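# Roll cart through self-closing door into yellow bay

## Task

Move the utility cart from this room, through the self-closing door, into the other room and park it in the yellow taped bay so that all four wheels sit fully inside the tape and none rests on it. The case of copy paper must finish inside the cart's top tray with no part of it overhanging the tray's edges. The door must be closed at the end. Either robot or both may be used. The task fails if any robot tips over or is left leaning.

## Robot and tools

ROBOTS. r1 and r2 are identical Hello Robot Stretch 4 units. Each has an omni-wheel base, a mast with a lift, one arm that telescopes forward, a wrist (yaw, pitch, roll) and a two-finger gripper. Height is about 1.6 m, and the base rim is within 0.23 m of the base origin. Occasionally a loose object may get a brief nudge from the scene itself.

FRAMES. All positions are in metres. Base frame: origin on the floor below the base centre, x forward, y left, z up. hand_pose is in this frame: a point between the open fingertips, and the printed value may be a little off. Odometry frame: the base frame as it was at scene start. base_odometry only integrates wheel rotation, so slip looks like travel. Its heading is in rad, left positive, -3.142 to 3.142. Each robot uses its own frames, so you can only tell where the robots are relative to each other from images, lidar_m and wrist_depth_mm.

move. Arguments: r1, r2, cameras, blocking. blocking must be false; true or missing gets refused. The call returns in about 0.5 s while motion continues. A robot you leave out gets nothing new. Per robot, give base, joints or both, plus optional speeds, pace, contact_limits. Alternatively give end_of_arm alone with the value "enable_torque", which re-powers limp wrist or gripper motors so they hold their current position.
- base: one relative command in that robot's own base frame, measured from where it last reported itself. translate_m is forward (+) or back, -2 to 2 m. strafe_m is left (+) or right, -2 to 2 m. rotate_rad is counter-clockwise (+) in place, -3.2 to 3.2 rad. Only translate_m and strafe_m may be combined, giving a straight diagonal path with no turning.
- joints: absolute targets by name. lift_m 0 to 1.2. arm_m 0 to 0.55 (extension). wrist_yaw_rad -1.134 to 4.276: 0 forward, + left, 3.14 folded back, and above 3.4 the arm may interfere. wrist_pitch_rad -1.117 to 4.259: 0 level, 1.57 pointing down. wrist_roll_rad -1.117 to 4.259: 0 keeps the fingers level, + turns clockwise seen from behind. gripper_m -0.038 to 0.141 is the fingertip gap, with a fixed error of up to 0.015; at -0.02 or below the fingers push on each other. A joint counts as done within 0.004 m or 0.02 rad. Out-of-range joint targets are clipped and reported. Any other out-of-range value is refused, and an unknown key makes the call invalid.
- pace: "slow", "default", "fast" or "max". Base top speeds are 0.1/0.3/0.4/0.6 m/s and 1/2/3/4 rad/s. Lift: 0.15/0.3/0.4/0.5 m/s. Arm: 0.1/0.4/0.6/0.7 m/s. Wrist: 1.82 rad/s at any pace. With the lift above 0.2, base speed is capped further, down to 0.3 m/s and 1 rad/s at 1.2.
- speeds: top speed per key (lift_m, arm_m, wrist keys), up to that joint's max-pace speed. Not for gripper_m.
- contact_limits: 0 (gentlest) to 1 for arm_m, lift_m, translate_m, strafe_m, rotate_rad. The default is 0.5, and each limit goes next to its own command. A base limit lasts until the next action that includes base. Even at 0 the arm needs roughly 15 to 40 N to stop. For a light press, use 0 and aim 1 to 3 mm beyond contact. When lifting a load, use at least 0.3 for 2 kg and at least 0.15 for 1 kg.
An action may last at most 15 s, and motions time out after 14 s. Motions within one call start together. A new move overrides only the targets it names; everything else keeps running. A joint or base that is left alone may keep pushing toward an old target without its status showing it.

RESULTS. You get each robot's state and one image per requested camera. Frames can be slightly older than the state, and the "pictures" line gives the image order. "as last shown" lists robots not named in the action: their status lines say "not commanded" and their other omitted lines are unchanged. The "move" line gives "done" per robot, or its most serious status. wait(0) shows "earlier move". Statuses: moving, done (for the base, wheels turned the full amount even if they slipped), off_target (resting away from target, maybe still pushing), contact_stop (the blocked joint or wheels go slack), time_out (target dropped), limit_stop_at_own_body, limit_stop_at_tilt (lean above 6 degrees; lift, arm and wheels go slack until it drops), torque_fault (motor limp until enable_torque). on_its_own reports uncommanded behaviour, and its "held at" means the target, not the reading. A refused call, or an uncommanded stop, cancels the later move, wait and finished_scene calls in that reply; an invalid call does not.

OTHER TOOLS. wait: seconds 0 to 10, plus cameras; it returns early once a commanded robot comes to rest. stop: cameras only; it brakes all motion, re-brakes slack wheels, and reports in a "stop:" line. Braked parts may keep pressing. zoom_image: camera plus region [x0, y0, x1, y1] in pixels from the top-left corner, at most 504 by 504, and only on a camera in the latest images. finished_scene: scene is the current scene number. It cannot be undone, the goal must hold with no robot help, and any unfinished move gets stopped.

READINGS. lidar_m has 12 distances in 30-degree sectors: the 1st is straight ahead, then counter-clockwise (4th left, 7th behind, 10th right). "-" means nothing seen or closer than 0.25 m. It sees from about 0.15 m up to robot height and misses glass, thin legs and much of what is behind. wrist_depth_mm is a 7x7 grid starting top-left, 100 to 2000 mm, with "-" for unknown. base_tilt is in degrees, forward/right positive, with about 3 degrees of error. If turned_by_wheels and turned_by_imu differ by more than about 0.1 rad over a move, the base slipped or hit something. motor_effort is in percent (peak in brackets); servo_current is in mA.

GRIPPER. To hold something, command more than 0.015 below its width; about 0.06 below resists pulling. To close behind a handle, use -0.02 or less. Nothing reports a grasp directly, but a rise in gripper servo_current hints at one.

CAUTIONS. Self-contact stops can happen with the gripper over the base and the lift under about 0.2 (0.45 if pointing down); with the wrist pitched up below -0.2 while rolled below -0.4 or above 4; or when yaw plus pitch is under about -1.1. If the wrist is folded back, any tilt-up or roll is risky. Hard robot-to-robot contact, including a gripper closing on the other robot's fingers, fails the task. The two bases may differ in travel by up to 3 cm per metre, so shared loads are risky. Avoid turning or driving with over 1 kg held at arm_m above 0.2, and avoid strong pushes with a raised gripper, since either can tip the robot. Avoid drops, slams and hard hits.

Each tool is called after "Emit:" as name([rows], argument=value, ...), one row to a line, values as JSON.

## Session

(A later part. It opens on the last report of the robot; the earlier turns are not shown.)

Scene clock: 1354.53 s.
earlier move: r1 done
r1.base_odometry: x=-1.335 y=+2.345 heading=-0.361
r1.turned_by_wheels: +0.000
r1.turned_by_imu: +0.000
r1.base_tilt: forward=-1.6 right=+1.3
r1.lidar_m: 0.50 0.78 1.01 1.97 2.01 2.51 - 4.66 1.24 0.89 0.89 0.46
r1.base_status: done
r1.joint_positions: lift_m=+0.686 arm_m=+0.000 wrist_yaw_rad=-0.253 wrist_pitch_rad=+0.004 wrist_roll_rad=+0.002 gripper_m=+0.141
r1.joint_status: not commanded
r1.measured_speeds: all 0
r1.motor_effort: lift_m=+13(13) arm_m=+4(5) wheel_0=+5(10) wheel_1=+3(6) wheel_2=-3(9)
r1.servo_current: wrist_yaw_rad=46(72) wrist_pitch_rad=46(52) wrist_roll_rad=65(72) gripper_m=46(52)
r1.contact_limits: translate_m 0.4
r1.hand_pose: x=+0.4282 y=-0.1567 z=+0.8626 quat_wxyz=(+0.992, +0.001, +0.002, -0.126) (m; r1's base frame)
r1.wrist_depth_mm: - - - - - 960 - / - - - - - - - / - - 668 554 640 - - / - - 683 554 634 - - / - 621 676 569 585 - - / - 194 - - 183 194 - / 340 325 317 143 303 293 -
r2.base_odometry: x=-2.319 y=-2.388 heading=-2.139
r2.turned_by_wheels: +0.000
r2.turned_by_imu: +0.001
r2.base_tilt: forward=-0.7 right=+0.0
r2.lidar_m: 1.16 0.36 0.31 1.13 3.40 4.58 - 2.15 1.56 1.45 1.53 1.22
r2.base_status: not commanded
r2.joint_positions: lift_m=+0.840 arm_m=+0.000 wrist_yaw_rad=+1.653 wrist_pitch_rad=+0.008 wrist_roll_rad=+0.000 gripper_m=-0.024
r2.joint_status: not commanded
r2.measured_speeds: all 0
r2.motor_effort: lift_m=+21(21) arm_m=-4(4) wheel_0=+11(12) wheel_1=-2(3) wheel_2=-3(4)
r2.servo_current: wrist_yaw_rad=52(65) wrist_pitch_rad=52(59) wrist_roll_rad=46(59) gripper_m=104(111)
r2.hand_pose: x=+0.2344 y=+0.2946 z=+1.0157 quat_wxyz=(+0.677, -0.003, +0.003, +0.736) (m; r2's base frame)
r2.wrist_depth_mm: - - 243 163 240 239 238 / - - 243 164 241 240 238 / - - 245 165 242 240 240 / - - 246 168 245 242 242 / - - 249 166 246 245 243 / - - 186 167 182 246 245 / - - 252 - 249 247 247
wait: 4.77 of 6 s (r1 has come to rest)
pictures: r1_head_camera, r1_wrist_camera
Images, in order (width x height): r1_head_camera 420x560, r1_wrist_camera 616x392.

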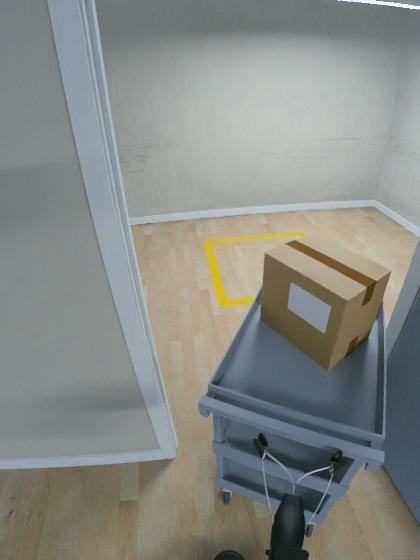

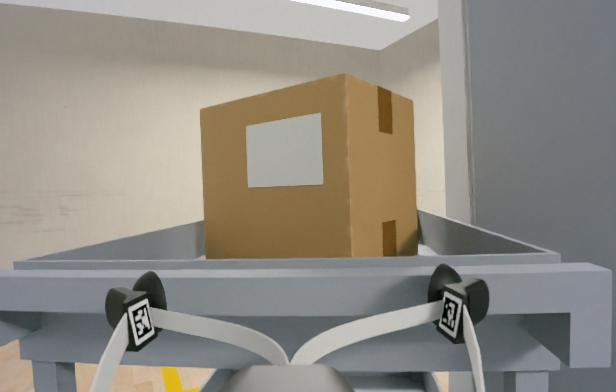

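Emit:
move(r1={"base":{"translate_m":-0.03},"pace":"slow"}, cameras=[], blocking=false)

Emit:
wait(seconds=2, cameras=[])

Emit:
move(r1={"base":{"strafe_m":-0.05},"joints":{"wrist_yaw_rad":-0.15},"pace":"slow"}, cameras=[], blocking=false)

Emit:
wait(seconds=3, cameras=["r1_wrist_camera"])

Emit:
move(r1={"base":{"translate_m":0.227,"strafe_m":-0.038},"pace":"slow","contact_limits":{"translate_m":0.4}}, cameras=[], blocking=false)

Emit:
wait(seconds=6, cameras=["r1_head_camera","r1_wrist_camera"])

Scene clock: 1367.77 s.
move: r1 moving
r1.base_odometry: x=-1.347 y=+2.349 heading=-0.361
r1.turned_by_wheels: +0.000
r1.turned_by_imu: -0.001
r1.base_tilt: forward=-1.6 right=+1.3
r1.lidar_m: 0.49 0.79 1.01 1.98 1.99 2.48 - 4.68 1.28 0.87 0.89 0.47
r1.base_status: translate_m moving
r1.joint_positions: lift_m=+0.686 arm_m=+0.000 wrist_yaw_rad=-0.253 wrist_pitch_rad=+0.004 wrist_roll_rad=+0.002 gripper_m=+0.141
r1.joint_status: not commanded
r1.measured_speeds: translate_m=-0.048 strafe_m=+0.000 rotate_rad=-0.001 lift_m=+0.000 arm_m=+0.000 wrist_yaw_rad=+0.000 wrist_pitch_rad=+0.000 wrist_roll_rad=+0.000
r1.motor_effort: lift_m=+12(13) arm_m=+5(5) wheel_0=-4(6) wheel_1=-2(5) wheel_2=+5(6)
r1.servo_current: wrist_yaw_rad=46(59) wrist_pitch_rad=39(46) wrist_roll_rad=46(65) gripper_m=46(46)
r1.hand_pose: x=+0.4282 y=-0.1567 z=+0.8626 quat_wxyz=(+0.992, +0.001, +0.002, -0.126) (m; r1's base frame)
r1.wrist_depth_mm: - - - - - 976 - / - - - 609 - 976 - / - - 683 564 654 991 - / - - 691 569 615 - - / - 591 699 574 609 - - / 327 193 - - 187 194 - / 351 340 768 143 312 301 -
r2: as last shown
r2.turned_by_imu: +0.000
r2.lidar_m: 1.14 0.32 0.30 1.11 3.39 4.56 - 2.14 1.54 1.47 1.52 1.22
r2.motor_effort: lift_m=+21(21) arm_m=-4(4) wheel_0=+12(12) wheel_1=-3(3) wheel_2=-4(4)
r2.servo_current: wrist_yaw_rad=52(52) wrist_pitch_rad=46(59) wrist_roll_rad=52(52) gripper_m=98(111)
r2.wrist_depth_mm: - - 243 162 240 238 236 / - - 243 164 240 239 239 / - - 245 164 243 242 240 / - - 247 168 245 242 242 / - - 249 166 246 245 243 / - - 186 167 182 246 246 / - - 251 - 249 248 247
pictures: none
No camera images: "cameras" was empty.

Scene clock: 1368.63 s.
earlier move: r1 done
r1.base_odometry: x=-1.363 y=+2.356 heading=-0.361
r1.turned_by_wheels: +0.000
r1.turned_by_imu: +0.000
r1.base_tilt: forward=-1.6 right=+1.3
r1.lidar_m: 0.49 0.82 1.04 1.97 1.99 2.50 - 4.70 3.03 0.89 0.89 0.50
r1.base_status: done
r1.joint_positions: lift_m=+0.686 arm_m=+0.000 wrist_yaw_rad=-0.253 wrist_pitch_rad=+0.004 wrist_roll_rad=+0.002 gripper_m=+0.141
r1.joint_status: not commanded
r1.measured_speeds: all 0
r1.motor_effort: lift_m=+12(13) arm_m=+5(5) wheel_0=-4(7) wheel_1=-2(5) wheel_2=+3(6)
r1.servo_current: wrist_yaw_rad=59(59) wrist_pitch_rad=46(52) wrist_roll_rad=39(65) gripper_m=39(46)
r1.hand_pose: x=+0.4282 y=-0.1567 z=+0.8626 quat_wxyz=(+0.992, +0.001, +0.002, -0.126) (m; r1's base frame)
r1.wrist_depth_mm: - - - - - - - / - - - - - - - / - - 707 580 691 991 - / - - 707 574 661 878 - / - 609 699 585 640 - - / 351 194 - - 187 193 - / 392 1863 347 144 325 322 -
r2.base_odometry: x=-2.319 y=-2.388 heading=-2.139
r2.turned_by_wheels: +0.000
r2.turned_by_imu: +0.000
r2.base_tilt: forward=-0.7 right=+0.0
r2.lidar_m: 1.16 0.34 0.30 1.12 3.38 4.57 - 2.16 1.51 1.46 1.53 1.23
r2.base_status: not commanded
r2.joint_positions: lift_m=+0.840 arm_m=+0.000 wrist_yaw_rad=+1.653 wrist_pitch_rad=+0.008 wrist_roll_rad=+0.000 gripper_m=-0.024
r2.joint_status: not commanded
r2.measured_speeds: all 0
r2.motor_effort: lift_m=+21(21) arm_m=-4(4) wheel_0=+12(12) wheel_1=-3(3) wheel_2=-4(4)
r2.servo_current: wrist_yaw_rad=39(59) wrist_pitch_rad=52(59) wrist_roll_rad=46(52) gripper_m=104(111)
r2.hand_pose: x=+0.2344 y=+0.2946 z=+1.0157 quat_wxyz=(+0.677, -0.003, +0.003, +0.736) (m; r2's base frame)
r2.wrist_depth_mm: - - 242 163 240 238 236 / - - 243 164 241 240 239 / - - 245 164 243 241 239 / - - 247 167 244 242 243 / - - 249 165 246 245 243 / - - 186 167 182 246 244 / - - 251 - 249 247 247
wait: 0.87 of 2 s (r1 has come to rest)
pictures: none
No camera images: "cameras" was empty.

Scene clock: 1369.13 s.
move: r1 moving
r1.base_odometry: x=-1.368 y=+2.342 heading=-0.361
r1.turned_by_wheels: +0.000
r1.turned_by_imu: +0.000
r1.base_tilt: forward=-1.6 right=+1.3
r1.lidar_m: 0.49 0.81 1.05 1.98 2.00 2.48 - 4.67 3.02 0.88 0.87 0.47
r1.base_status: strafe_m moving
r1.joint_positions: lift_m=+0.686 arm_m=+0.000 wrist_yaw_rad=-0.153 wrist_pitch_rad=+0.004 wrist_roll_rad=+0.002 gripper_m=+0.141
r1.joint_status: wrist_yaw_rad moving
r1.measured_speeds: translate_m=-0.001 strafe_m=-0.057 rotate_rad=+0.004 lift_m=+0.000 arm_m=+0.000 wrist_yaw_rad=+0.000 wrist_pitch_rad=+0.000 wrist_roll_rad=+0.000
r1.motor_effort: lift_m=+13(13) arm_m=+4(5) wheel_0=+6(7) wheel_1=-6(7) wheel_2=+0(3)
r1.servo_current: wrist_yaw_rad=20(59) wrist_pitch_rad=33(52) wrist_roll_rad=52(59) gripper_m=46(46)
r1.hand_pose: x=+0.4426 y=-0.1302 z=+0.8626 quat_wxyz=(+0.997, +0.001, +0.002, -0.076) (m; r1's base frame)
r1.wrist_depth_mm: - - - - - - - / - - - - 569 - - / - - - 640 539 917 - / - - - 634 549 946 - / - - 654 647 559 654 - / 330 196 - - 183 193 - / - 397 1983 143 312 298 283
r2: as last shown
r2.base_tilt: forward=-0.6 right=+0.1
r2.lidar_m: 1.15 0.34 0.29 1.12 3.40 4.57 - 2.14 1.52 1.43 1.51 1.21
r2.motor_effort: lift_m=+21(21) arm_m=-4(4) wheel_0=+12(12) wheel_1=-3(3) wheel_2=-3(4)
r2.servo_current: wrist_yaw_rad=52(52) wrist_pitch_rad=52(52) wrist_roll_rad=39(52) gripper_m=98(111)
r2.wrist_depth_mm: - - 242 163 239 239 237 / - - 244 163 241 239 239 / - - 245 164 242 241 241 / - - 247 168 244 244 241 / - - 248 166 245 245 244 / - - 186 167 182 245 244 / - - 252 - 248 247 248
pictures: none
No camera images: "cameras" was empty.

Scene clock: 1370.23 s.
earlier move: r1 done
r1.base_odometry: x=-1.381 y=+2.309 heading=-0.361
r1.turned_by_wheels: +0.000
r1.turned_by_imu: +0.000
r1.base_tilt: forward=-1.6 right=+1.3
r1.lidar_m: 0.49 0.84 1.06 2.02 2.05 2.55 - 4.59 2.97 0.84 0.84 0.45
r1.base_status: done
r1.joint_positions: lift_m=+0.686 arm_m=+0.000 wrist_yaw_rad=-0.153 wrist_pitch_rad=+0.004 wrist_roll_rad=+0.002 gripper_m=+0.141
r1.joint_status: all done
r1.measured_speeds: all 0
r1.motor_effort: lift_m=+13(13) arm_m=+4(5) wheel_0=+4(9) wheel_1=-2(7) wheel_2=+0(3)
r1.servo_current: wrist_yaw_rad=39(72) wrist_pitch_rad=39(52) wrist_roll_rad=46(65) gripper_m=46(46)
r1.hand_pose: x=+0.4426 y=-0.1302 z=+0.8626 quat_wxyz=(+0.997, +0.001, +0.002, -0.076) (m; r1's base frame)
r1.wrist_depth_mm: - - - - - - - / - - - - - - - / - - 732 580 609 - - / - - 741 585 609 - - / - 580 699 591 580 - - / 362 195 176 - 182 193 - / 397 1808 891 143 306 293 -
r2.base_odometry: x=-2.319 y=-2.388 heading=-2.139
r2.turned_by_wheels: +0.000
r2.turned_by_imu: +0.000
r2.base_tilt: forward=-0.7 right=+0.1
r2.lidar_m: 1.15 0.33 0.28 1.08 3.39 4.60 - 2.14 1.53 1.46 1.53 1.22
r2.base_status: not commanded
r2.joint_positions: lift_m=+0.840 arm_m=+0.000 wrist_yaw_rad=+1.653 wrist_pitch_rad=+0.008 wrist_roll_rad=+0.000 gripper_m=-0.024
r2.joint_status: not commanded
r2.measured_speeds: all 0
r2.motor_effort: lift_m=+21(21) arm_m=-4(4) wheel_0=+12(12) wheel_1=-3(3) wheel_2=-3(4)
r2.servo_current: wrist_yaw_rad=46(59) wrist_pitch_rad=52(59) wrist_roll_rad=46(59) gripper_m=104(111)
r2.hand_pose: x=+0.2344 y=+0.2946 z=+1.0157 quat_wxyz=(+0.677, -0.003, +0.003, +0.736) (m; r2's base frame)
r2.wrist_depth_mm: - - 242 163 240 238 237 / - - 244 164 241 239 239 / - - 245 164 243 241 240 / - - 247 167 245 242 241 / - - 249 166 246 244 243 / - - 187 167 182 247 246 / - - 251 - 249 248 247
wait: 1.10 of 3 s (r1 has come to rest)
pictures: r1_wrist_camera
Images, in order (width x height): r1_wrist_camera 616x392.

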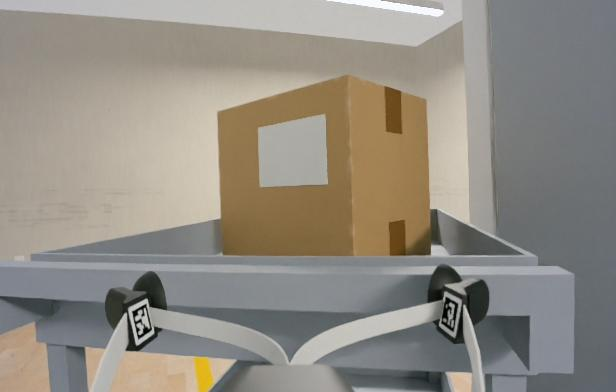

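Scene clock: 1370.73 s.
move: r1 moving
r1.base_odometry: x=-1.370 y=+2.302 heading=-0.361
r1.turned_by_wheels: +0.000
r1.turned_by_imu: +0.000
r1.base_tilt: forward=-1.6 right=+1.3
r1.lidar_m: 0.47 0.83 1.05 2.02 2.04 2.58 - 4.60 1.20 0.83 0.83 0.48
r1.base_status: translate_m moving; strafe_m moving
r1.joint_positions: lift_m=+0.686 arm_m=+0.000 wrist_yaw_rad=-0.153 wrist_pitch_rad=+0.004 wrist_roll_rad=+0.002 gripper_m=+0.141
r1.joint_status: not commanded
r1.measured_speeds: translate_m=+0.049 strafe_m=-0.008 rotate_rad=+0.003 lift_m=+0.000 arm_m=+0.000 wrist_yaw_rad=+0.000 wrist_pitch_rad=+0.000 wrist_roll_rad=+0.000
r1.motor_effort: lift_m=+12(13) arm_m=+4(5) wheel_0=+6(9) wheel_1=+5(5) wheel_2=-7(9)
r1.servo_current: wrist_yaw_rad=78(78) wrist_pitch_rad=52(52) wrist_roll_rad=59(65) gripper_m=39(46)
r1.contact_limits: translate_m 0.4
r1.hand_pose: x=+0.4426 y=-0.1302 z=+0.8626 quat_wxyz=(+0.997, +0.001, +0.002, -0.076) (m; r1's base frame)
r1.wrist_depth_mm: - - - - - - - / - - - - - - - / - - 732 569 615 - - / - - 732 585 609 - - / - 574 691 585 603 - - / 359 195 176 - 183 196 - / 397 362 891 143 304 293 -
r2: as last shown
r2.base_tilt: forward=-0.7 right=+0.0
r2.lidar_m: 1.15 0.33 0.31 1.07 3.40 4.56 - 2.11 1.54 1.47 1.53 1.22
r2.motor_effort: lift_m=+21(21) arm_m=-4(4) wheel_0=+12(12) wheel_1=-3(3) wheel_2=-4(4)
r2.servo_current: wrist_yaw_rad=59(59) wrist_pitch_rad=46(59) wrist_roll_rad=46(52) gripper_m=104(111)
r2.wrist_depth_mm: - - 241 163 240 238 237 / - - 244 164 241 241 238 / - - 245 164 244 242 240 / - - 247 167 245 243 242 / - - 248 166 246 245 243 / - - 187 167 182 246 246 / - - 251 - 249 248 245
pictures: none
No camera images: "cameras" was empty.

Scene clock: 1373.80 s.
earlier move: r1 done
r1.base_odometry: x=-1.182 y=+2.193 heading=-0.361
r1.turned_by_wheels: +0.000
r1.turned_by_imu: +0.000
r1.base_tilt: forward=-1.6 right=+1.3
r1.lidar_m: 0.47 0.65 0.79 1.60 2.08 2.62 - 4.49 0.88 0.75 0.76 0.47
r1.base_status: done
r1.joint_positions: lift_m=+0.686 arm_m=+0.000 wrist_yaw_rad=-0.153 wrist_pitch_rad=+0.004 wrist_roll_rad=+0.002 gripper_m=+0.141
r1.joint_status: not commanded
r1.measured_speeds: all 0
r1.motor_effort: lift_m=+13(13) arm_m=+5(5) wheel_0=+4(9) wheel_1=+3(6) wheel_2=-3(9)
r1.servo_current: wrist_yaw_rad=52(78) wrist_pitch_rad=39(52) wrist_roll_rad=39(65) gripper_m=39(52)
r1.contact_limits: translate_m 0.4
r1.hand_pose: x=+0.4426 y=-0.1302 z=+0.8626 quat_wxyz=(+0.997, +0.001, +0.002, -0.076) (m; r1's base frame)
r1.wrist_depth_mm: - - - - - - 661 / - - - - 654 - 661 / - - - 597 569 - 668 / - - - 615 574 - 676 / - - 715 615 569 - 661 / 366 195 - - 182 195 - / - 402 1863 143 304 290 -
r2.base_odometry: x=-2.319 y=-2.388 heading=-2.139
r2.turned_by_wheels: +0.000
r2.turned_by_imu: +0.000
r2.base_tilt: forward=-0.6 right=+0.0
r2.lidar_m: 1.15 0.35 0.31 1.24 3.40 4.57 - 2.14 1.56 1.45 1.54 1.21
r2.base_status: not commanded
r2.joint_positions: lift_m=+0.840 arm_m=+0.000 wrist_yaw_rad=+1.653 wrist_pitch_rad=+0.008 wrist_roll_rad=+0.000 gripper_m=-0.024
r2.joint_status: not commanded
r2.measured_speeds: all 0
r2.motor_effort: lift_m=+21(21) arm_m=-4(4) wheel_0=+12(12) wheel_1=-3(3) wheel_2=-3(4)
r2.servo_current: wrist_yaw_rad=46(65) wrist_pitch_rad=52(65) wrist_roll_rad=46(65) gripper_m=104(111)
r2.hand_pose: x=+0.2344 y=+0.2946 z=+1.0157 quat_wxyz=(+0.677, -0.003, +0.003, +0.736) (m; r2's base frame)
r2.wrist_depth_mm: - - 243 163 240 237 236 / - - 243 164 241 240 237 / - - 245 164 243 242 240 / - - 247 167 244 243 242 / - - 248 166 245 244 244 / - - 187 167 182 247 245 / - - 252 - 248 247 246
wait: 3.07 of 6 s (r1 has come to rest)
pictures: r1_head_camera, r1_wrist_camera
Images, in order (width x height): r1_head_camera 420x560, r1_wrist_camera 616x392.

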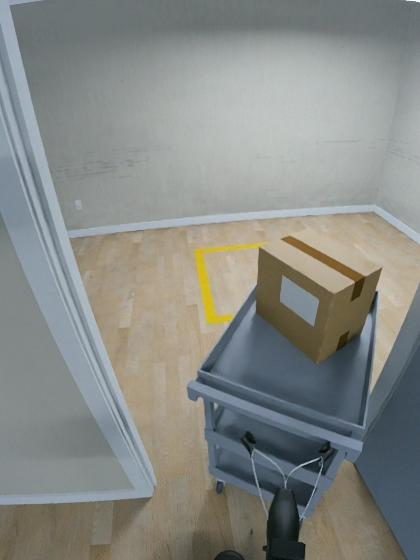

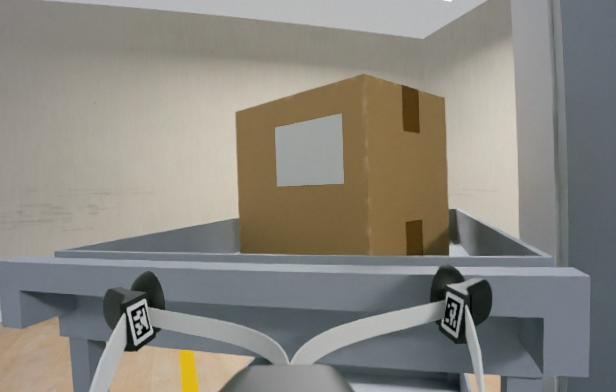

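Emit:
move(blocking=false, cameras=["r1_head_camera","r1_wrist_camera"])

Scene clock: 1400.67 s.
r1.base_odometry: x=-1.182 y=+2.193 heading=-0.361
r1.turned_by_wheels: +0.000
r1.turned_by_imu: +0.000
r1.base_tilt: forward=-1.6 right=+1.3
r1.lidar_m: 0.49 0.67 0.77 1.61 2.11 2.62 - 4.48 0.89 0.75 0.76 0.46
r1.base_status: done
r1.joint_positions: lift_m=+0.686 arm_m=+0.000 wrist_yaw_rad=-0.153 wrist_pitch_rad=+0.004 wrist_roll_rad=+0.002 gripper_m=+0.141
r1.joint_status: not commanded
r1.measured_speeds: all 0
r1.motor_effort: lift_m=+12(13) arm_m=+4(5) wheel_0=+4(9) wheel_1=+3(6) wheel_2=-3(9)
r1.servo_current: wrist_yaw_rad=52(78) wrist_pitch_rad=46(52) wrist_roll_rad=46(65) gripper_m=39(52)
r1.contact_limits: translate_m 0.4
r1.hand_pose: x=+0.4426 y=-0.1302 z=+0.8626 quat_wxyz=(+0.997, +0.001, +0.002, -0.076) (m; r1's base frame)
r1.wrist_depth_mm: - - - - - - 647 / - - - - 654 - 661 / - - - 609 569 - 676 / - - - 609 569 - 668 / - - 707 609 569 - 661 / 366 195 - - 182 196 - / - 399 1808 143 304 290 -
r2.base_odometry: x=-2.319 y=-2.388 heading=-2.139
r2.turned_by_wheels: +0.000
r2.turned_by_imu: +0.000
r2.base_tilt: forward=-0.7 right=+0.0
r2.lidar_m: 1.15 0.35 0.30 1.25 3.39 4.58 - 2.13 1.52 1.48 1.54 1.22
r2.base_status: not commanded
r2.joint_positions: lift_m=+0.840 arm_m=+0.000 wrist_yaw_rad=+1.653 wrist_pitch_rad=+0.008 wrist_roll_rad=+0.000 gripper_m=-0.024
r2.joint_status: not commanded
r2.measured_speeds: all 0
r2.motor_effort: lift_m=+21(21) arm_m=-4(4) wheel_0=+12(12) wheel_1=-3(3) wheel_2=-3(4)
r2.servo_current: wrist_yaw_rad=46(65) wrist_pitch_rad=46(65) wrist_roll_rad=52(65) gripper_m=104(111)
r2.hand_pose: x=+0.2344 y=+0.2946 z=+1.0157 quat_wxyz=(+0.677, -0.003, +0.003, +0.736) (m; r2's base frame)
r2.wrist_depth_mm: - - 243 163 240 238 238 / - - 244 164 241 240 238 / - - 245 164 243 241 240 / - - 247 167 245 244 242 / - - 248 166 246 244 244 / - - 186 167 183 246 245 / - - 252 - 248 246 246
pictures: r1_head_camera, r1_wrist_camera
Images, in order (width x height): r1_head_camera 420x560, r1_wrist_camera 616x392.

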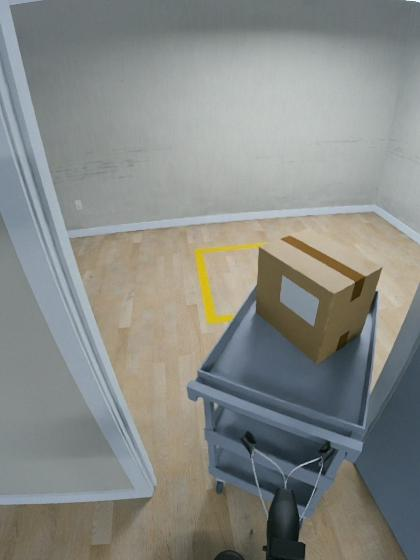

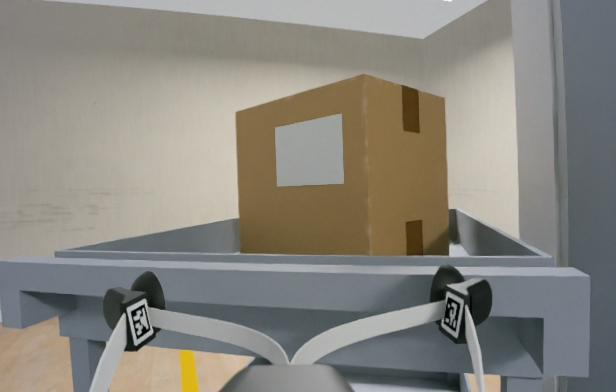

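Emit:
move(blocking=false, cameras=[], r1={"base":{"translate_m":-0.04,"strafe_m":-0.035},"pace":"slow"})

Emit:
wait(seconds=2, cameras=["r1_wrist_camera","r1_head_camera"])

Emit:
move(blocking=false, cameras=[], r1={"base":{"translate_m":0.16,"strafe_m":-0.025},"pace":"slow","contact_limits":{"translate_m":0.4}})

Emit:
wait(seconds=4, cameras=["r1_wrist_camera","r1_head_camera"])

Scene clock: 1425.93 s.
move: r1 moving
r1.base_odometry: x=-1.194 y=+2.189 heading=-0.361
r1.turned_by_wheels: +0.000
r1.turned_by_imu: +0.000
r1.base_tilt: forward=-1.6 right=+1.3
r1.lidar_m: 0.50 0.67 0.78 1.64 2.10 2.61 - 4.46 0.89 0.74 0.75 0.47
r1.base_status: translate_m moving; strafe_m moving
r1.joint_positions: lift_m=+0.686 arm_m=+0.000 wrist_yaw_rad=-0.153 wrist_pitch_rad=+0.004 wrist_roll_rad=+0.002 gripper_m=+0.141
r1.joint_status: not commanded
r1.measured_speeds: translate_m=-0.040 strafe_m=-0.034 rotate_rad=-0.001 lift_m=+0.000 arm_m=+0.000 wrist_yaw_rad=+0.000 wrist_pitch_rad=+0.000 wrist_roll_rad=+0.000
r1.motor_effort: lift_m=+13(13) arm_m=+4(5) wheel_0=+3(5) wheel_1=-5(7) wheel_2=+5(6)
r1.servo_current: wrist_yaw_rad=52(59) wrist_pitch_rad=46(52) wrist_roll_rad=46(65) gripper_m=39(46)
r1.hand_pose: x=+0.4426 y=-0.1302 z=+0.8626 quat_wxyz=(+0.997, +0.001, +0.002, -0.076) (m; r1's base frame)
r1.wrist_depth_mm: - - - - - - 661 / - - - - - - 654 / - - - 597 591 - 668 / - - - 609 591 - 661 / - 597 707 615 591 459 - / 392 195 - - 187 194 - / - 1921 1808 143 310 298 -
r2: as last shown
r2.base_tilt: forward=-0.6 right=+0.0
r2.lidar_m: 1.15 0.32 0.33 1.20 3.39 4.59 - 2.14 1.55 1.47 1.53 1.22
r2.servo_current: wrist_yaw_rad=46(59) wrist_pitch_rad=52(59) wrist_roll_rad=46(59) gripper_m=104(111)
r2.wrist_depth_mm: - - 242 163 240 237 236 / - - 243 164 241 240 238 / - - 245 164 243 240 240 / - - 247 167 244 243 243 / - - 249 166 246 245 243 / - - 187 167 182 247 245 / - - 252 - 248 247 246
pictures: none
No camera images: "cameras" was empty.

Scene clock: 1427.13 s.
earlier move: r1 done
r1.base_odometry: x=-1.232 y=+2.175 heading=-0.360
r1.turned_by_wheels: +0.000
r1.turned_by_imu: +0.000
r1.base_tilt: forward=-1.6 right=+1.3
r1.lidar_m: 0.49 0.71 0.85 1.72 2.16 2.69 - 4.43 1.01 0.72 0.74 0.50
r1.base_status: done
r1.joint_positions: lift_m=+0.686 arm_m=+0.000 wrist_yaw_rad=-0.153 wrist_pitch_rad=+0.004 wrist_roll_rad=+0.002 gripper_m=+0.141
r1.joint_status: not commanded
r1.measured_speeds: all 0
r1.motor_effort: lift_m=+12(13) arm_m=+4(5) wheel_0=+4(7) wheel_1=-1(8) wheel_2=+2(6)
r1.servo_current: wrist_yaw_rad=59(59) wrist_pitch_rad=46(52) wrist_roll_rad=59(65) gripper_m=46(46)
r1.hand_pose: x=+0.4426 y=-0.1302 z=+0.8626 quat_wxyz=(+0.997, +0.001, +0.002, -0.076) (m; r1's base frame)
r1.wrist_depth_mm: - - - - - - 559 / - - - - - - 569 / - - 778 597 661 - 634 / - - - 597 654 - 627 / - 603 - 603 634 691 634 / 415 195 175 - 187 197 640 / 1921 1921 1921 143 325 319 -
r2.base_odometry: x=-2.319 y=-2.388 heading=-2.139
r2.turned_by_wheels: +0.000
r2.turned_by_imu: +0.000
r2.base_tilt: forward=-0.7 right=+0.1
r2.lidar_m: 1.14 0.34 0.30 1.09 3.42 4.58 - 2.16 1.54 1.46 1.53 1.21
r2.base_status: not commanded
r2.joint_positions: lift_m=+0.840 arm_m=+0.000 wrist_yaw_rad=+1.653 wrist_pitch_rad=+0.008 wrist_roll_rad=+0.000 gripper_m=-0.024
r2.joint_status: not commanded
r2.measured_speeds: all 0
r2.motor_effort: lift_m=+21(21) arm_m=-4(4) wheel_0=+12(12) wheel_1=-2(3) wheel_2=-4(4)
r2.servo_current: wrist_yaw_rad=59(65) wrist_pitch_rad=52(59) wrist_roll_rad=39(78) gripper_m=98(111)
r2.hand_pose: x=+0.2344 y=+0.2946 z=+1.0157 quat_wxyz=(+0.677, -0.003, +0.003, +0.736) (m; r2's base frame)
r2.wrist_depth_mm: - - 242 163 240 237 237 / - - 244 164 240 240 237 / - - 245 164 243 241 239 / - - 246 167 244 242 242 / - - 249 166 246 245 244 / - - 186 167 182 246 245 / - - 252 - 249 247 247
wait: 1.20 of 2 s (r1 has come to rest)
pictures: r1_head_camera, r1_wrist_camera
Images, in order (width x height): r1_head_camera 420x560, r1_wrist_camera 616x392.

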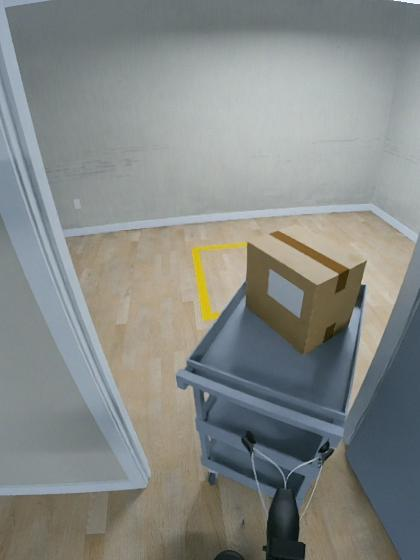

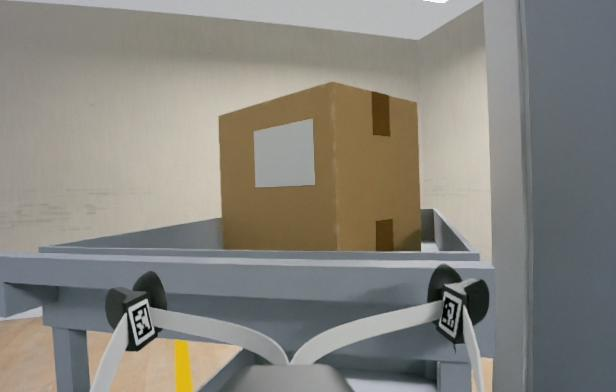

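Scene clock: 1427.63 s.
move: r1 moving
r1.base_odometry: x=-1.221 y=+2.168 heading=-0.360
r1.turned_by_wheels: +0.000
r1.turned_by_imu: +0.000
r1.base_tilt: forward=-1.6 right=+1.3
r1.lidar_m: 0.49 0.70 0.80 1.68 2.14 2.67 - 4.42 0.88 0.72 0.71 0.48
r1.base_status: translate_m moving; strafe_m moving
r1.joint_positions: lift_m=+0.686 arm_m=+0.000 wrist_yaw_rad=-0.153 wrist_pitch_rad=+0.004 wrist_roll_rad=+0.002 gripper_m=+0.141
r1.joint_status: not commanded
r1.measured_speeds: translate_m=+0.048 strafe_m=-0.007 rotate_rad=-0.002 lift_m=+0.000 arm_m=+0.000 wrist_yaw_rad=+0.000 wrist_pitch_rad=+0.000 wrist_roll_rad=+0.000
r1.motor_effort: lift_m=+13(13) arm_m=+4(5) wheel_0=+4(8) wheel_1=+3(6) wheel_2=-6(6)
r1.servo_current: wrist_yaw_rad=52(65) wrist_pitch_rad=39(52) wrist_roll_rad=65(65) gripper_m=39(46)
r1.contact_limits: translate_m 0.4
r1.hand_pose: x=+0.4426 y=-0.1302 z=+0.8626 quat_wxyz=(+0.997, +0.001, +0.002, -0.076) (m; r1's base frame)
r1.wrist_depth_mm: - - - - - - 559 / - - - - - - 564 / - - 759 585 647 - 569 / - - 778 591 647 - 676 / - 621 - 597 621 691 676 / 402 196 175 - 187 193 683 / 1921 1921 1756 143 315 304 -
r2: as last shown
r2.base_tilt: forward=-0.7 right=+0.0
r2.lidar_m: 1.16 0.31 0.30 1.12 3.41 4.59 - 2.11 1.53 1.46 1.52 1.22
r2.motor_effort: lift_m=+21(21) arm_m=-4(4) wheel_0=+11(12) wheel_1=-3(3) wheel_2=-3(4)
r2.servo_current: wrist_yaw_rad=46(59) wrist_pitch_rad=59(59) wrist_roll_rad=39(59) gripper_m=98(111)
r2.wrist_depth_mm: - - 242 162 239 238 237 / - - 244 164 241 239 239 / - - 246 164 243 241 240 / - - 246 167 245 242 243 / - - 248 167 246 244 243 / - - 187 167 182 245 245 / - - 251 - 249 247 247
pictures: none
No camera images: "cameras" was empty.

Scene clock: 1430.03 s.
earlier move: r1 done
r1.base_odometry: x=-1.091 y=+2.095 heading=-0.360
r1.turned_by_wheels: +0.000
r1.turned_by_imu: -0.001
r1.base_tilt: forward=-1.6 right=+1.3
r1.lidar_m: 0.47 0.60 0.63 1.31 2.20 2.73 - 4.34 0.77 0.67 0.66 0.46
r1.base_status: done
r1.joint_positions: lift_m=+0.686 arm_m=+0.000 wrist_yaw_rad=-0.153 wrist_pitch_rad=+0.004 wrist_roll_rad=+0.002 gripper_m=+0.141
r1.joint_status: not commanded
r1.measured_speeds: all 0
r1.motor_effort: lift_m=+12(13) arm_m=+4(5) wheel_0=+4(10) wheel_1=+1(6) wheel_2=-5(10)
r1.servo_current: wrist_yaw_rad=46(65) wrist_pitch_rad=39(52) wrist_roll_rad=46(65) gripper_m=52(52)
r1.contact_limits: translate_m 0.4
r1.hand_pose: x=+0.4426 y=-0.1302 z=+0.8626 quat_wxyz=(+0.997, +0.001, +0.002, -0.076) (m; r1's base frame)
r1.wrist_depth_mm: - - - - - - 554 / - - - - - - 554 / - - - 597 585 - 580 / - - - 597 580 - 580 / - 585 715 603 591 364 580 / 373 196 - - - 193 - / 1863 413 854 139 304 290 -
r2.base_odometry: x=-2.319 y=-2.388 heading=-2.139
r2.turned_by_wheels: +0.000
r2.turned_by_imu: +0.000
r2.base_tilt: forward=-0.6 right=+0.0
r2.lidar_m: 1.15 0.33 0.31 3.27 3.42 4.60 - 2.16 1.54 1.47 1.52 1.22
r2.base_status: not commanded
r2.joint_positions: lift_m=+0.840 arm_m=+0.000 wrist_yaw_rad=+1.653 wrist_pitch_rad=+0.008 wrist_roll_rad=+0.000 gripper_m=-0.024
r2.joint_status: not commanded
r2.measured_speeds: all 0
r2.motor_effort: lift_m=+21(21) arm_m=-4(4) wheel_0=+11(12) wheel_1=-3(3) wheel_2=-4(4)
r2.servo_current: wrist_yaw_rad=46(59) wrist_pitch_rad=59(59) wrist_roll_rad=46(65) gripper_m=111(117)
r2.hand_pose: x=+0.2344 y=+0.2946 z=+1.0157 quat_wxyz=(+0.677, -0.003, +0.003, +0.736) (m; r2's base frame)
r2.wrist_depth_mm: - - 243 163 240 238 238 / - - 244 164 242 239 238 / - - 246 164 243 241 239 / - - 246 167 243 242 242 / - - 249 166 246 244 244 / - - 186 167 183 246 245 / - - 252 - 249 247 247
wait: 2.40 of 4 s (r1 has come to rest)
pictures: r1_head_camera, r1_wrist_camera
Images, in order (width x height): r1_head_camera 420x560, r1_wrist_camera 616x392.

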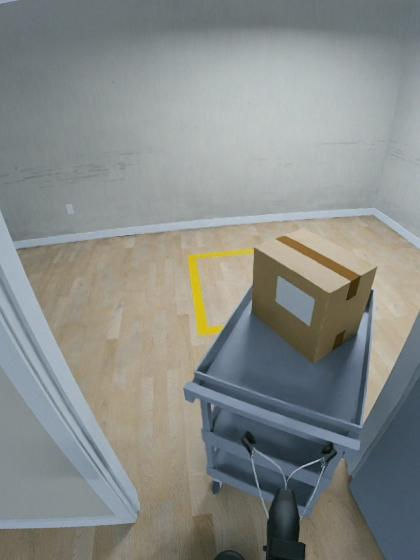

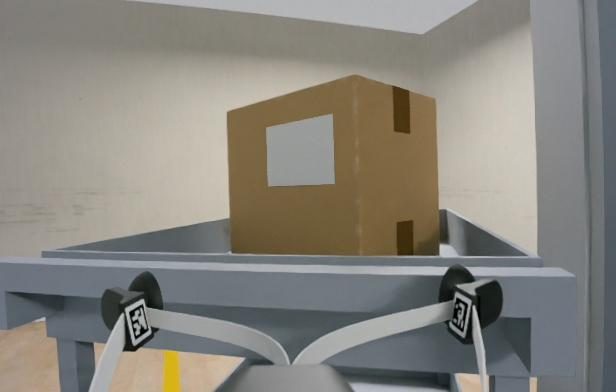

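Emit:
move(blocking=false, cameras=[], r1={"base":{"translate_m":0.25,"strafe_m":-0.055},"pace":"slow","contact_limits":{"translate_m":0.4}})

Emit:
wait(seconds=5, cameras=["r1_wrist_camera","r1_head_camera"])

Scene clock: 1457.60 s.
move: r1 moving
r1.base_odometry: x=-1.080 y=+2.088 heading=-0.360
r1.turned_by_wheels: +0.000
r1.turned_by_imu: +0.000
r1.base_tilt: forward=-1.6 right=+1.3
r1.lidar_m: 0.50 0.60 0.62 1.30 2.20 2.73 - 4.33 0.77 0.63 0.66 0.48
r1.base_status: translate_m moving; strafe_m moving
r1.joint_positions: lift_m=+0.686 arm_m=+0.000 wrist_yaw_rad=-0.153 wrist_pitch_rad=+0.004 wrist_roll_rad=+0.002 gripper_m=+0.141
r1.joint_status: not commanded
r1.measured_speeds: translate_m=+0.048 strafe_m=-0.011 rotate_rad=-0.002 lift_m=+0.000 arm_m=+0.000 wrist_yaw_rad=+0.000 wrist_pitch_rad=+0.000 wrist_roll_rad=+0.000
r1.motor_effort: lift_m=+13(13) arm_m=+4(5) wheel_0=+6(8) wheel_1=+2(4) wheel_2=-9(10)
r1.servo_current: wrist_yaw_rad=52(65) wrist_pitch_rad=39(52) wrist_roll_rad=52(65) gripper_m=46(46)
r1.contact_limits: translate_m 0.4
r1.hand_pose: x=+0.4426 y=-0.1302 z=+0.8626 quat_wxyz=(+0.997, +0.001, +0.002, -0.076) (m; r1's base frame)
r1.wrist_depth_mm: - - - - - - 559 / - - - - - - 564 / - - - 585 597 - 569 / - - - 597 591 - 580 / - 591 715 597 585 - 580 / 359 194 - - - 190 - / 1863 407 866 138 303 291 -
r2: as last shown
r2.base_tilt: forward=-0.7 right=+0.0
r2.lidar_m: 1.16 0.32 0.30 3.29 3.38 4.60 - 2.12 1.55 1.47 1.51 1.23
r2.motor_effort: lift_m=+21(21) arm_m=-4(4) wheel_0=+12(12) wheel_1=-3(3) wheel_2=-4(4)
r2.servo_current: wrist_yaw_rad=46(52) wrist_pitch_rad=52(52) wrist_roll_rad=52(59) gripper_m=111(111)
r2.wrist_depth_mm: - - 242 163 239 238 237 / - - 243 164 242 240 238 / - - 245 164 242 240 239 / - - 247 168 244 243 243 / - - 248 167 246 244 245 / - - 187 167 183 246 245 / - - 252 - 249 245 246
pictures: none
No camera images: "cameras" was empty.

Scene clock: 1460.93 s.
earlier move: r1 done
r1.base_odometry: x=-0.877 y=+1.956 heading=-0.360
r1.turned_by_wheels: +0.000
r1.turned_by_imu: -0.001
r1.base_tilt: forward=-1.5 right=+1.3
r1.lidar_m: 0.48 3.24 0.49 0.73 2.27 2.85 - 4.19 0.67 0.56 0.54 0.48
r1.base_status: done
r1.joint_positions: lift_m=+0.686 arm_m=+0.000 wrist_yaw_rad=-0.153 wrist_pitch_rad=+0.004 wrist_roll_rad=+0.002 gripper_m=+0.141
r1.joint_status: not commanded
r1.measured_speeds: all 0
r1.motor_effort: lift_m=+13(13) arm_m=+4(5) wheel_0=+4(9) wheel_1=+2(5) wheel_2=-4(10)
r1.servo_current: wrist_yaw_rad=65(72) wrist_pitch_rad=33(52) wrist_roll_rad=52(65) gripper_m=39(52)
r1.contact_limits: translate_m 0.4
r1.hand_pose: x=+0.4426 y=-0.1302 z=+0.8626 quat_wxyz=(+0.997, +0.001, +0.002, -0.076) (m; r1's base frame)
r1.wrist_depth_mm: - - - - - - - / - - - - 634 - - / - - - 603 539 - - / - - - 615 544 - - / - 539 699 615 549 - - / 314 194 176 - 182 194 - / - 359 1808 143 303 293 279
r2.base_odometry: x=-2.319 y=-2.388 heading=-2.139
r2.turned_by_wheels: +0.000
r2.turned_by_imu: +0.000
r2.base_tilt: forward=-0.7 right=+0.0
r2.lidar_m: 1.15 0.34 0.31 3.29 3.40 4.54 - 2.13 1.54 1.45 1.51 1.21
r2.base_status: not commanded
r2.joint_positions: lift_m=+0.840 arm_m=+0.000 wrist_yaw_rad=+1.653 wrist_pitch_rad=+0.008 wrist_roll_rad=+0.000 gripper_m=-0.024
r2.joint_status: not commanded
r2.measured_speeds: all 0
r2.motor_effort: lift_m=+21(21) arm_m=-4(4) wheel_0=+11(12) wheel_1=-2(3) wheel_2=-4(4)
r2.servo_current: wrist_yaw_rad=52(65) wrist_pitch_rad=52(59) wrist_roll_rad=39(65) gripper_m=104(111)
r2.hand_pose: x=+0.2344 y=+0.2946 z=+1.0157 quat_wxyz=(+0.677, -0.003, +0.003, +0.736) (m; r2's base frame)
r2.wrist_depth_mm: - - 242 163 239 237 237 / - - 243 164 240 240 238 / - - 245 165 242 242 240 / - - 247 167 244 243 241 / - - 249 166 246 245 243 / - - 186 167 182 246 244 / - - 251 - 248 247 247
wait: 3.33 of 5 s (r1 has come to rest)
pictures: r1_head_camera, r1_wrist_camera
Images, in order (width x height): r1_head_camera 420x560, r1_wrist_camera 616x392.

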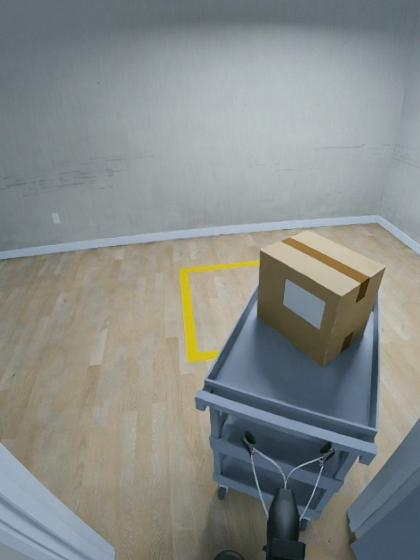

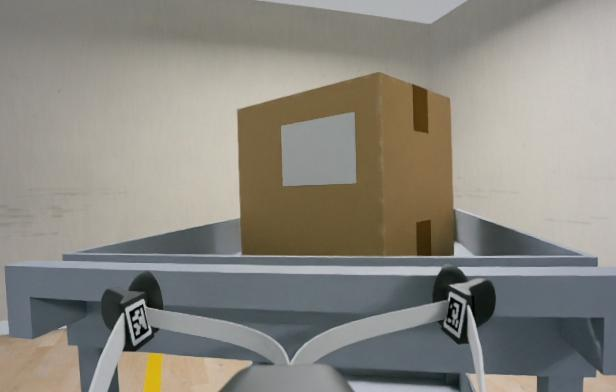

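Emit:
move(blocking=false, cameras=[], r1={"base":{"translate_m":-0.06,"strafe_m":-0.12},"joints":{"wrist_yaw_rad":-0.1},"pace":"slow"})

Emit:
wait(seconds=3, cameras=["r1_wrist_camera","r1_head_camera"])

Scene clock: 1469.90 s.
move: r1 moving
r1.base_odometry: x=-0.886 y=+1.947 heading=-0.360
r1.turned_by_wheels: +0.000
r1.turned_by_imu: +0.000
r1.base_tilt: forward=-1.6 right=+1.2
r1.lidar_m: 0.48 3.25 0.49 0.78 2.29 2.86 - 4.20 0.64 0.54 0.55 0.49
r1.base_status: translate_m moving; strafe_m moving
r1.joint_positions: lift_m=+0.686 arm_m=+0.000 wrist_yaw_rad=-0.103 wrist_pitch_rad=+0.004 wrist_roll_rad=+0.002 gripper_m=+0.141
r1.joint_status: wrist_yaw_rad moving
r1.measured_speeds: translate_m=-0.021 strafe_m=-0.043 rotate_rad=+0.000 lift_m=+0.000 arm_m=+0.000 wrist_yaw_rad=+0.001 wrist_pitch_rad=+0.000 wrist_roll_rad=+0.000
r1.motor_effort: lift_m=+13(13) arm_m=+4(4) wheel_0=+5(9) wheel_1=-6(8) wheel_2=+3(4)
r1.servo_current: wrist_yaw_rad=52(111) wrist_pitch_rad=46(46) wrist_roll_rad=46(59) gripper_m=39(46)
r1.hand_pose: x=+0.4487 y=-0.1166 z=+0.8626 quat_wxyz=(+0.999, +0.001, +0.002, -0.051) (m; r1's base frame)
r1.wrist_depth_mm: - - - - - - - / - - - - 569 - - / - - - 634 549 - - / - - - 647 544 654 - / - - 597 654 544 627 - / 342 196 - - 187 195 - / - 394 1921 143 306 290 277
r2: as last shown
r2.lidar_m: 1.17 0.33 0.31 3.28 3.40 4.61 - 2.16 1.54 1.47 1.53 1.22
r2.motor_effort: lift_m=+21(21) arm_m=-4(4) wheel_0=+12(12) wheel_1=-3(3) wheel_2=-3(4)
r2.servo_current: wrist_yaw_rad=59(59) wrist_pitch_rad=46(52) wrist_roll_rad=46(59) gripper_m=98(111)
r2.wrist_depth_mm: - - 243 163 240 239 238 / - - 244 164 241 239 238 / - - 244 165 242 241 240 / - - 246 167 243 243 241 / - - 248 166 245 244 243 / - - 187 167 182 247 245 / - - 251 - 247 246 247
pictures: none
No camera images: "cameras" was empty.

Scene clock: 1472.03 s.
earlier move: r1 done
r1.base_odometry: x=-0.975 y=+1.865 heading=-0.360
r1.turned_by_wheels: +0.000
r1.turned_by_imu: -0.001
r1.base_tilt: forward=-1.6 right=+1.3
r1.lidar_m: 0.49 0.62 0.63 0.91 2.38 2.95 - 4.27 0.53 0.46 0.45 0.47
r1.base_status: done
r1.joint_positions: lift_m=+0.686 arm_m=+0.000 wrist_yaw_rad=-0.103 wrist_pitch_rad=+0.004 wrist_roll_rad=+0.002 gripper_m=+0.141
r1.joint_status: all done
r1.measured_speeds: all 0
r1.motor_effort: lift_m=+13(13) arm_m=+4(5) wheel_0=+3(9) wheel_1=-3(8) wheel_2=+3(5)
r1.servo_current: wrist_yaw_rad=46(111) wrist_pitch_rad=46(52) wrist_roll_rad=52(85) gripper_m=39(46)
r1.hand_pose: x=+0.4487 y=-0.1166 z=+0.8626 quat_wxyz=(+0.999, +0.001, +0.002, -0.051) (m; r1's base frame)
r1.wrist_depth_mm: - - - - - - - / - - - - - - - / - - 741 580 699 - - / - - 750 580 661 - - / - 609 - 585 640 - - / 415 195 176 - 187 196 - / 439 - 976 143 314 1808 1863
r2.base_odometry: x=-2.319 y=-2.388 heading=-2.139
r2.turned_by_wheels: +0.000
r2.turned_by_imu: +0.000
r2.base_tilt: forward=-0.7 right=+0.0
r2.lidar_m: 1.15 0.34 0.29 3.29 3.41 4.58 - 2.16 1.54 1.46 1.50 1.21
r2.base_status: not commanded
r2.joint_positions: lift_m=+0.840 arm_m=+0.000 wrist_yaw_rad=+1.653 wrist_pitch_rad=+0.008 wrist_roll_rad=+0.000 gripper_m=-0.024
r2.joint_status: not commanded
r2.measured_speeds: all 0
r2.motor_effort: lift_m=+21(21) arm_m=-4(4) wheel_0=+12(12) wheel_1=-3(3) wheel_2=-4(4)
r2.servo_current: wrist_yaw_rad=39(59) wrist_pitch_rad=46(59) wrist_roll_rad=46(59) gripper_m=98(111)
r2.hand_pose: x=+0.2344 y=+0.2946 z=+1.0157 quat_wxyz=(+0.677, -0.003, +0.003, +0.736) (m; r2's base frame)
r2.wrist_depth_mm: - - 243 163 239 238 238 / - - 244 164 241 240 238 / - - 246 164 243 243 240 / - - 247 167 245 243 242 / - - 248 166 247 245 243 / - - 187 167 183 245 245 / - - 251 - 250 246 247
wait: 2.13 of 3 s (r1 has come to rest)
pictures: r1_head_camera, r1_wrist_camera
Images, in order (width x height): r1_head_camera 420x560, r1_wrist_camera 616x392.

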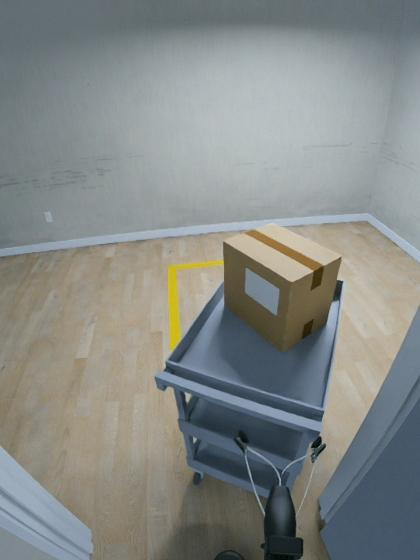

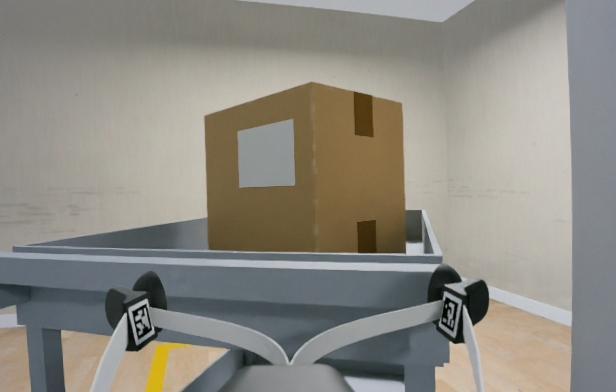

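Emit:
move(blocking=false, cameras=[], r1={"base":{"strafe_m":0.03},"pace":"slow"})

Emit:
wait(seconds=1.5, cameras=[])

Emit:
move(blocking=false, cameras=[], r1={"base":{"translate_m":0.22},"pace":"slow","contact_limits":{"translate_m":0.4}})

Emit:
wait(seconds=5, cameras=["r1_wrist_camera","r1_head_camera"])

Scene clock: 1480.57 s.
move: r1 moving
r1.base_odometry: x=-0.970 y=+1.878 heading=-0.360
r1.turned_by_wheels: +0.000
r1.turned_by_imu: +0.000
r1.base_tilt: forward=-1.6 right=+1.3
r1.lidar_m: 0.49 0.63 0.61 0.92 2.38 2.94 - 4.26 0.57 0.46 0.47 0.50
r1.base_status: strafe_m moving
r1.joint_positions: lift_m=+0.686 arm_m=+0.000 wrist_yaw_rad=-0.103 wrist_pitch_rad=+0.004 wrist_roll_rad=+0.002 gripper_m=+0.141
r1.joint_status: not commanded
r1.measured_speeds: translate_m=+0.000 strafe_m=+0.055 rotate_rad=+0.000 lift_m=+0.000 arm_m=+0.000 wrist_yaw_rad=+0.000 wrist_pitch_rad=+0.000 wrist_roll_rad=+0.000
r1.motor_effort: lift_m=+13(13) arm_m=+5(5) wheel_0=-6(8) wheel_1=+8(8) wheel_2=+0(3)
r1.servo_current: wrist_yaw_rad=52(72) wrist_pitch_rad=46(52) wrist_roll_rad=72(72) gripper_m=39(46)
r1.hand_pose: x=+0.4487 y=-0.1166 z=+0.8626 quat_wxyz=(+0.999, +0.001, +0.002, -0.051) (m; r1's base frame)
r1.wrist_depth_mm: - - - - - - - / - - - - - - - / - - 750 585 683 - - / - - 768 591 676 - - / - 621 - 585 661 - - / 421 195 175 - 187 196 - / 445 - 991 143 320 1808 -
r2: as last shown
r2.base_tilt: forward=-0.7 right=+0.1
r2.lidar_m: 1.15 0.33 0.30 3.24 3.40 4.59 - 2.16 1.54 1.45 1.51 1.23
r2.motor_effort: lift_m=+21(21) arm_m=-4(4) wheel_0=+12(12) wheel_1=-3(3) wheel_2=-3(4)
r2.servo_current: wrist_yaw_rad=46(52) wrist_pitch_rad=52(52) wrist_roll_rad=39(52) gripper_m=98(104)
r2.wrist_depth_mm: - - 242 163 240 239 237 / - - 243 164 241 239 238 / - - 244 164 243 241 240 / - - 248 167 245 242 242 / - - 249 166 246 244 244 / - - 186 167 183 246 245 / - - 252 - 248 247 247
pictures: none
No camera images: "cameras" was empty.

Scene clock: 1481.37 s.
earlier move: r1 done
r1.base_odometry: x=-0.964 y=+1.893 heading=-0.360
r1.turned_by_wheels: +0.000
r1.turned_by_imu: +0.000
r1.base_tilt: forward=-1.6 right=+1.3
r1.lidar_m: 0.49 0.62 0.60 0.92 2.36 2.92 - 4.18 0.58 0.46 0.48 0.50
r1.base_status: done
r1.joint_positions: lift_m=+0.686 arm_m=+0.000 wrist_yaw_rad=-0.103 wrist_pitch_rad=+0.004 wrist_roll_rad=+0.002 gripper_m=+0.141
r1.joint_status: not commanded
r1.measured_speeds: all 0
r1.motor_effort: lift_m=+13(13) arm_m=+4(5) wheel_0=-4(8) wheel_1=+3(8) wheel_2=+0(3)
r1.servo_current: wrist_yaw_rad=46(72) wrist_pitch_rad=46(52) wrist_roll_rad=52(72) gripper_m=33(46)
r1.hand_pose: x=+0.4487 y=-0.1166 z=+0.8626 quat_wxyz=(+0.999, +0.001, +0.002, -0.051) (m; r1's base frame)
r1.wrist_depth_mm: - - - - - - - / - - - - - - - / - - 778 597 661 - - / - - - 603 661 - - / - 597 - 603 627 - - / 421 195 - - 187 196 - / 1921 1921 1921 144 330 317 -
r2.base_odometry: x=-2.319 y=-2.388 heading=-2.139
r2.turned_by_wheels: +0.000
r2.turned_by_imu: +0.000
r2.base_tilt: forward=-0.7 right=+0.0
r2.lidar_m: 1.15 0.33 0.30 3.27 3.39 4.59 - 2.14 1.55 1.48 1.50 1.21
r2.base_status: not commanded
r2.joint_positions: lift_m=+0.840 arm_m=+0.000 wrist_yaw_rad=+1.653 wrist_pitch_rad=+0.008 wrist_roll_rad=+0.000 gripper_m=-0.024
r2.joint_status: not commanded
r2.measured_speeds: all 0
r2.motor_effort: lift_m=+21(21) arm_m=-4(4) wheel_0=+12(12) wheel_1=-3(3) wheel_2=-4(4)
r2.servo_current: wrist_yaw_rad=46(59) wrist_pitch_rad=46(59) wrist_roll_rad=39(65) gripper_m=104(111)
r2.hand_pose: x=+0.2344 y=+0.2946 z=+1.0157 quat_wxyz=(+0.677, -0.003, +0.003, +0.736) (m; r2's base frame)
r2.wrist_depth_mm: - - 242 163 239 239 237 / - - 244 164 240 240 239 / - - 245 164 243 240 240 / - - 247 167 244 243 242 / - - 249 166 246 244 243 / - - 186 167 182 246 246 / - - 252 - 249 247 247
wait: 0.80 of 1.5 s (r1 has come to rest)
pictures: none
No camera images: "cameras" was empty.

Scene clock: 1481.87 s.
move: r1 moving
r1.base_odometry: x=-0.953 y=+1.888 heading=-0.359
r1.turned_by_wheels: +0.000
r1.turned_by_imu: +0.000
r1.base_tilt: forward=-1.6 right=+1.3
r1.lidar_m: 0.51 0.65 0.58 0.89 2.37 2.92 - 4.25 0.57 0.48 0.47 0.50
r1.base_status: translate_m moving
r1.joint_positions: lift_m=+0.686 arm_m=+0.000 wrist_yaw_rad=-0.103 wrist_pitch_rad=+0.004 wrist_roll_rad=+0.002 gripper_m=+0.141
r1.joint_status: not commanded
r1.measured_speeds: translate_m=+0.049 strafe_m=+0.000 rotate_rad=+0.002 lift_m=+0.000 arm_m=+0.000 wrist_yaw_rad=+0.000 wrist_pitch_rad=+0.000 wrist_roll_rad=+0.000
r1.motor_effort: lift_m=+12(13) arm_m=+4(5) wheel_0=+6(8) wheel_1=+4(6) wheel_2=-6(7)
r1.servo_current: wrist_yaw_rad=65(65) wrist_pitch_rad=46(52) wrist_roll_rad=13(59) gripper_m=46(46)
r1.contact_limits: translate_m 0.4
r1.hand_pose: x=+0.4487 y=-0.1166 z=+0.8626 quat_wxyz=(+0.999, +0.001, +0.002, -0.051) (m; r1's base frame)
r1.wrist_depth_mm: - - - - - - - / - - - - - - - / - - 778 585 647 - - / - - - 591 647 - - / - 615 - 597 621 - - / 404 195 176 - 187 193 - / 1863 1863 1756 143 317 307 -
r2: as last shown
r2.lidar_m: 1.15 0.33 0.30 3.27 3.40 4.59 - 2.11 1.53 1.44 1.53 1.21
r2.motor_effort: lift_m=+21(21) arm_m=-4(4) wheel_0=+12(12) wheel_1=-2(3) wheel_2=-4(4)
r2.servo_current: wrist_yaw_rad=46(59) wrist_pitch_rad=46(52) wrist_roll_rad=59(59) gripper_m=104(111)
r2.wrist_depth_mm: - - 242 163 239 238 237 / - - 243 164 241 239 239 / - - 245 164 243 241 241 / - - 247 167 244 243 242 / - - 249 166 246 244 242 / - - 186 167 182 246 245 / - - 251 - 249 247 246
pictures: none
No camera images: "cameras" was empty.

Scene clock: 1484.87 s.
earlier move: r1 done
r1.base_odometry: x=-0.759 y=+1.815 heading=-0.360
r1.turned_by_wheels: +0.000
r1.turned_by_imu: -0.001
r1.base_tilt: forward=-1.6 right=+1.3
r1.lidar_m: 0.49 3.11 0.56 0.52 2.42 2.98 - 0.92 0.49 0.43 0.43 0.46
r1.base_status: done
r1.joint_positions: lift_m=+0.686 arm_m=+0.000 wrist_yaw_rad=-0.103 wrist_pitch_rad=+0.004 wrist_roll_rad=+0.002 gripper_m=+0.141
r1.joint_status: not commanded
r1.measured_speeds: all 0
r1.motor_effort: lift_m=+13(13) arm_m=+4(5) wheel_0=+5(10) wheel_1=+2(6) wheel_2=-3(10)
r1.servo_current: wrist_yaw_rad=46(72) wrist_pitch_rad=39(52) wrist_roll_rad=52(72) gripper_m=46(52)
r1.contact_limits: translate_m 0.4
r1.hand_pose: x=+0.4487 y=-0.1166 z=+0.8626 quat_wxyz=(+0.999, +0.001, +0.002, -0.051) (m; r1's base frame)
r1.wrist_depth_mm: - - - - - - - / - - - - 585 - - / - - - 609 549 - - / - - - 603 544 - - / - 525 640 615 539 - - / 297 193 176 - - 192 - / - 342 1756 142 300 291 282
r2.base_odometry: x=-2.319 y=-2.388 heading=-2.139
r2.turned_by_wheels: +0.000
r2.turned_by_imu: +0.000
r2.base_tilt: forward=-0.6 right=+0.1
r2.lidar_m: 1.16 0.35 0.32 3.29 3.41 4.60 - 2.11 1.51 1.46 1.54 1.23
r2.base_status: not commanded
r2.joint_positions: lift_m=+0.840 arm_m=+0.000 wrist_yaw_rad=+1.653 wrist_pitch_rad=+0.008 wrist_roll_rad=+0.000 gripper_m=-0.024
r2.joint_status: not commanded
r2.measured_speeds: all 0
r2.motor_effort: lift_m=+21(21) arm_m=-4(4) wheel_0=+12(12) wheel_1=-2(3) wheel_2=-3(4)
r2.servo_current: wrist_yaw_rad=33(65) wrist_pitch_rad=46(59) wrist_roll_rad=39(65) gripper_m=104(111)
r2.hand_pose: x=+0.2344 y=+0.2946 z=+1.0157 quat_wxyz=(+0.677, -0.003, +0.003, +0.736) (m; r2's base frame)
r2.wrist_depth_mm: - - 242 163 240 238 237 / - - 245 164 241 240 239 / - - 245 164 243 242 240 / - - 246 167 244 243 241 / - - 248 166 246 245 244 / - - 186 167 182 246 245 / - - 251 - 250 246 246
wait: 3.00 of 5 s (r1 has come to rest)
pictures: r1_head_camera, r1_wrist_camera
Images, in order (width x height): r1_head_camera 420x560, r1_wrist_camera 616x392.

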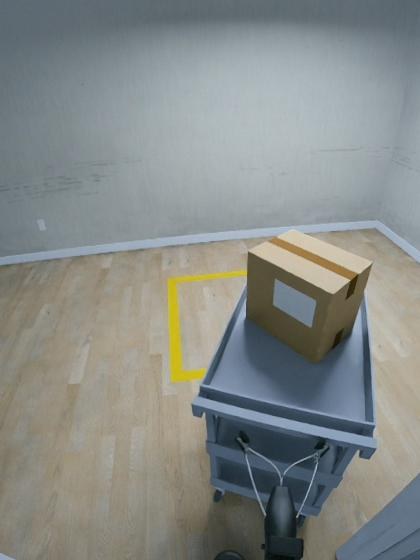

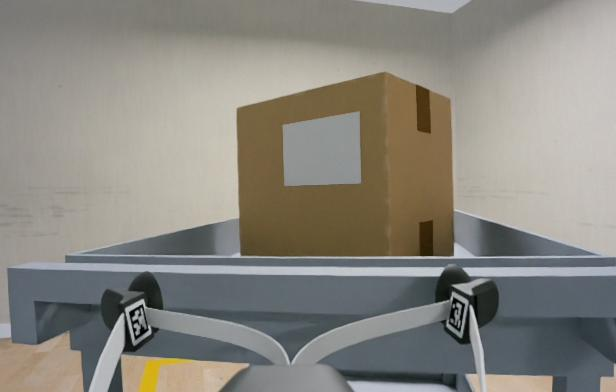

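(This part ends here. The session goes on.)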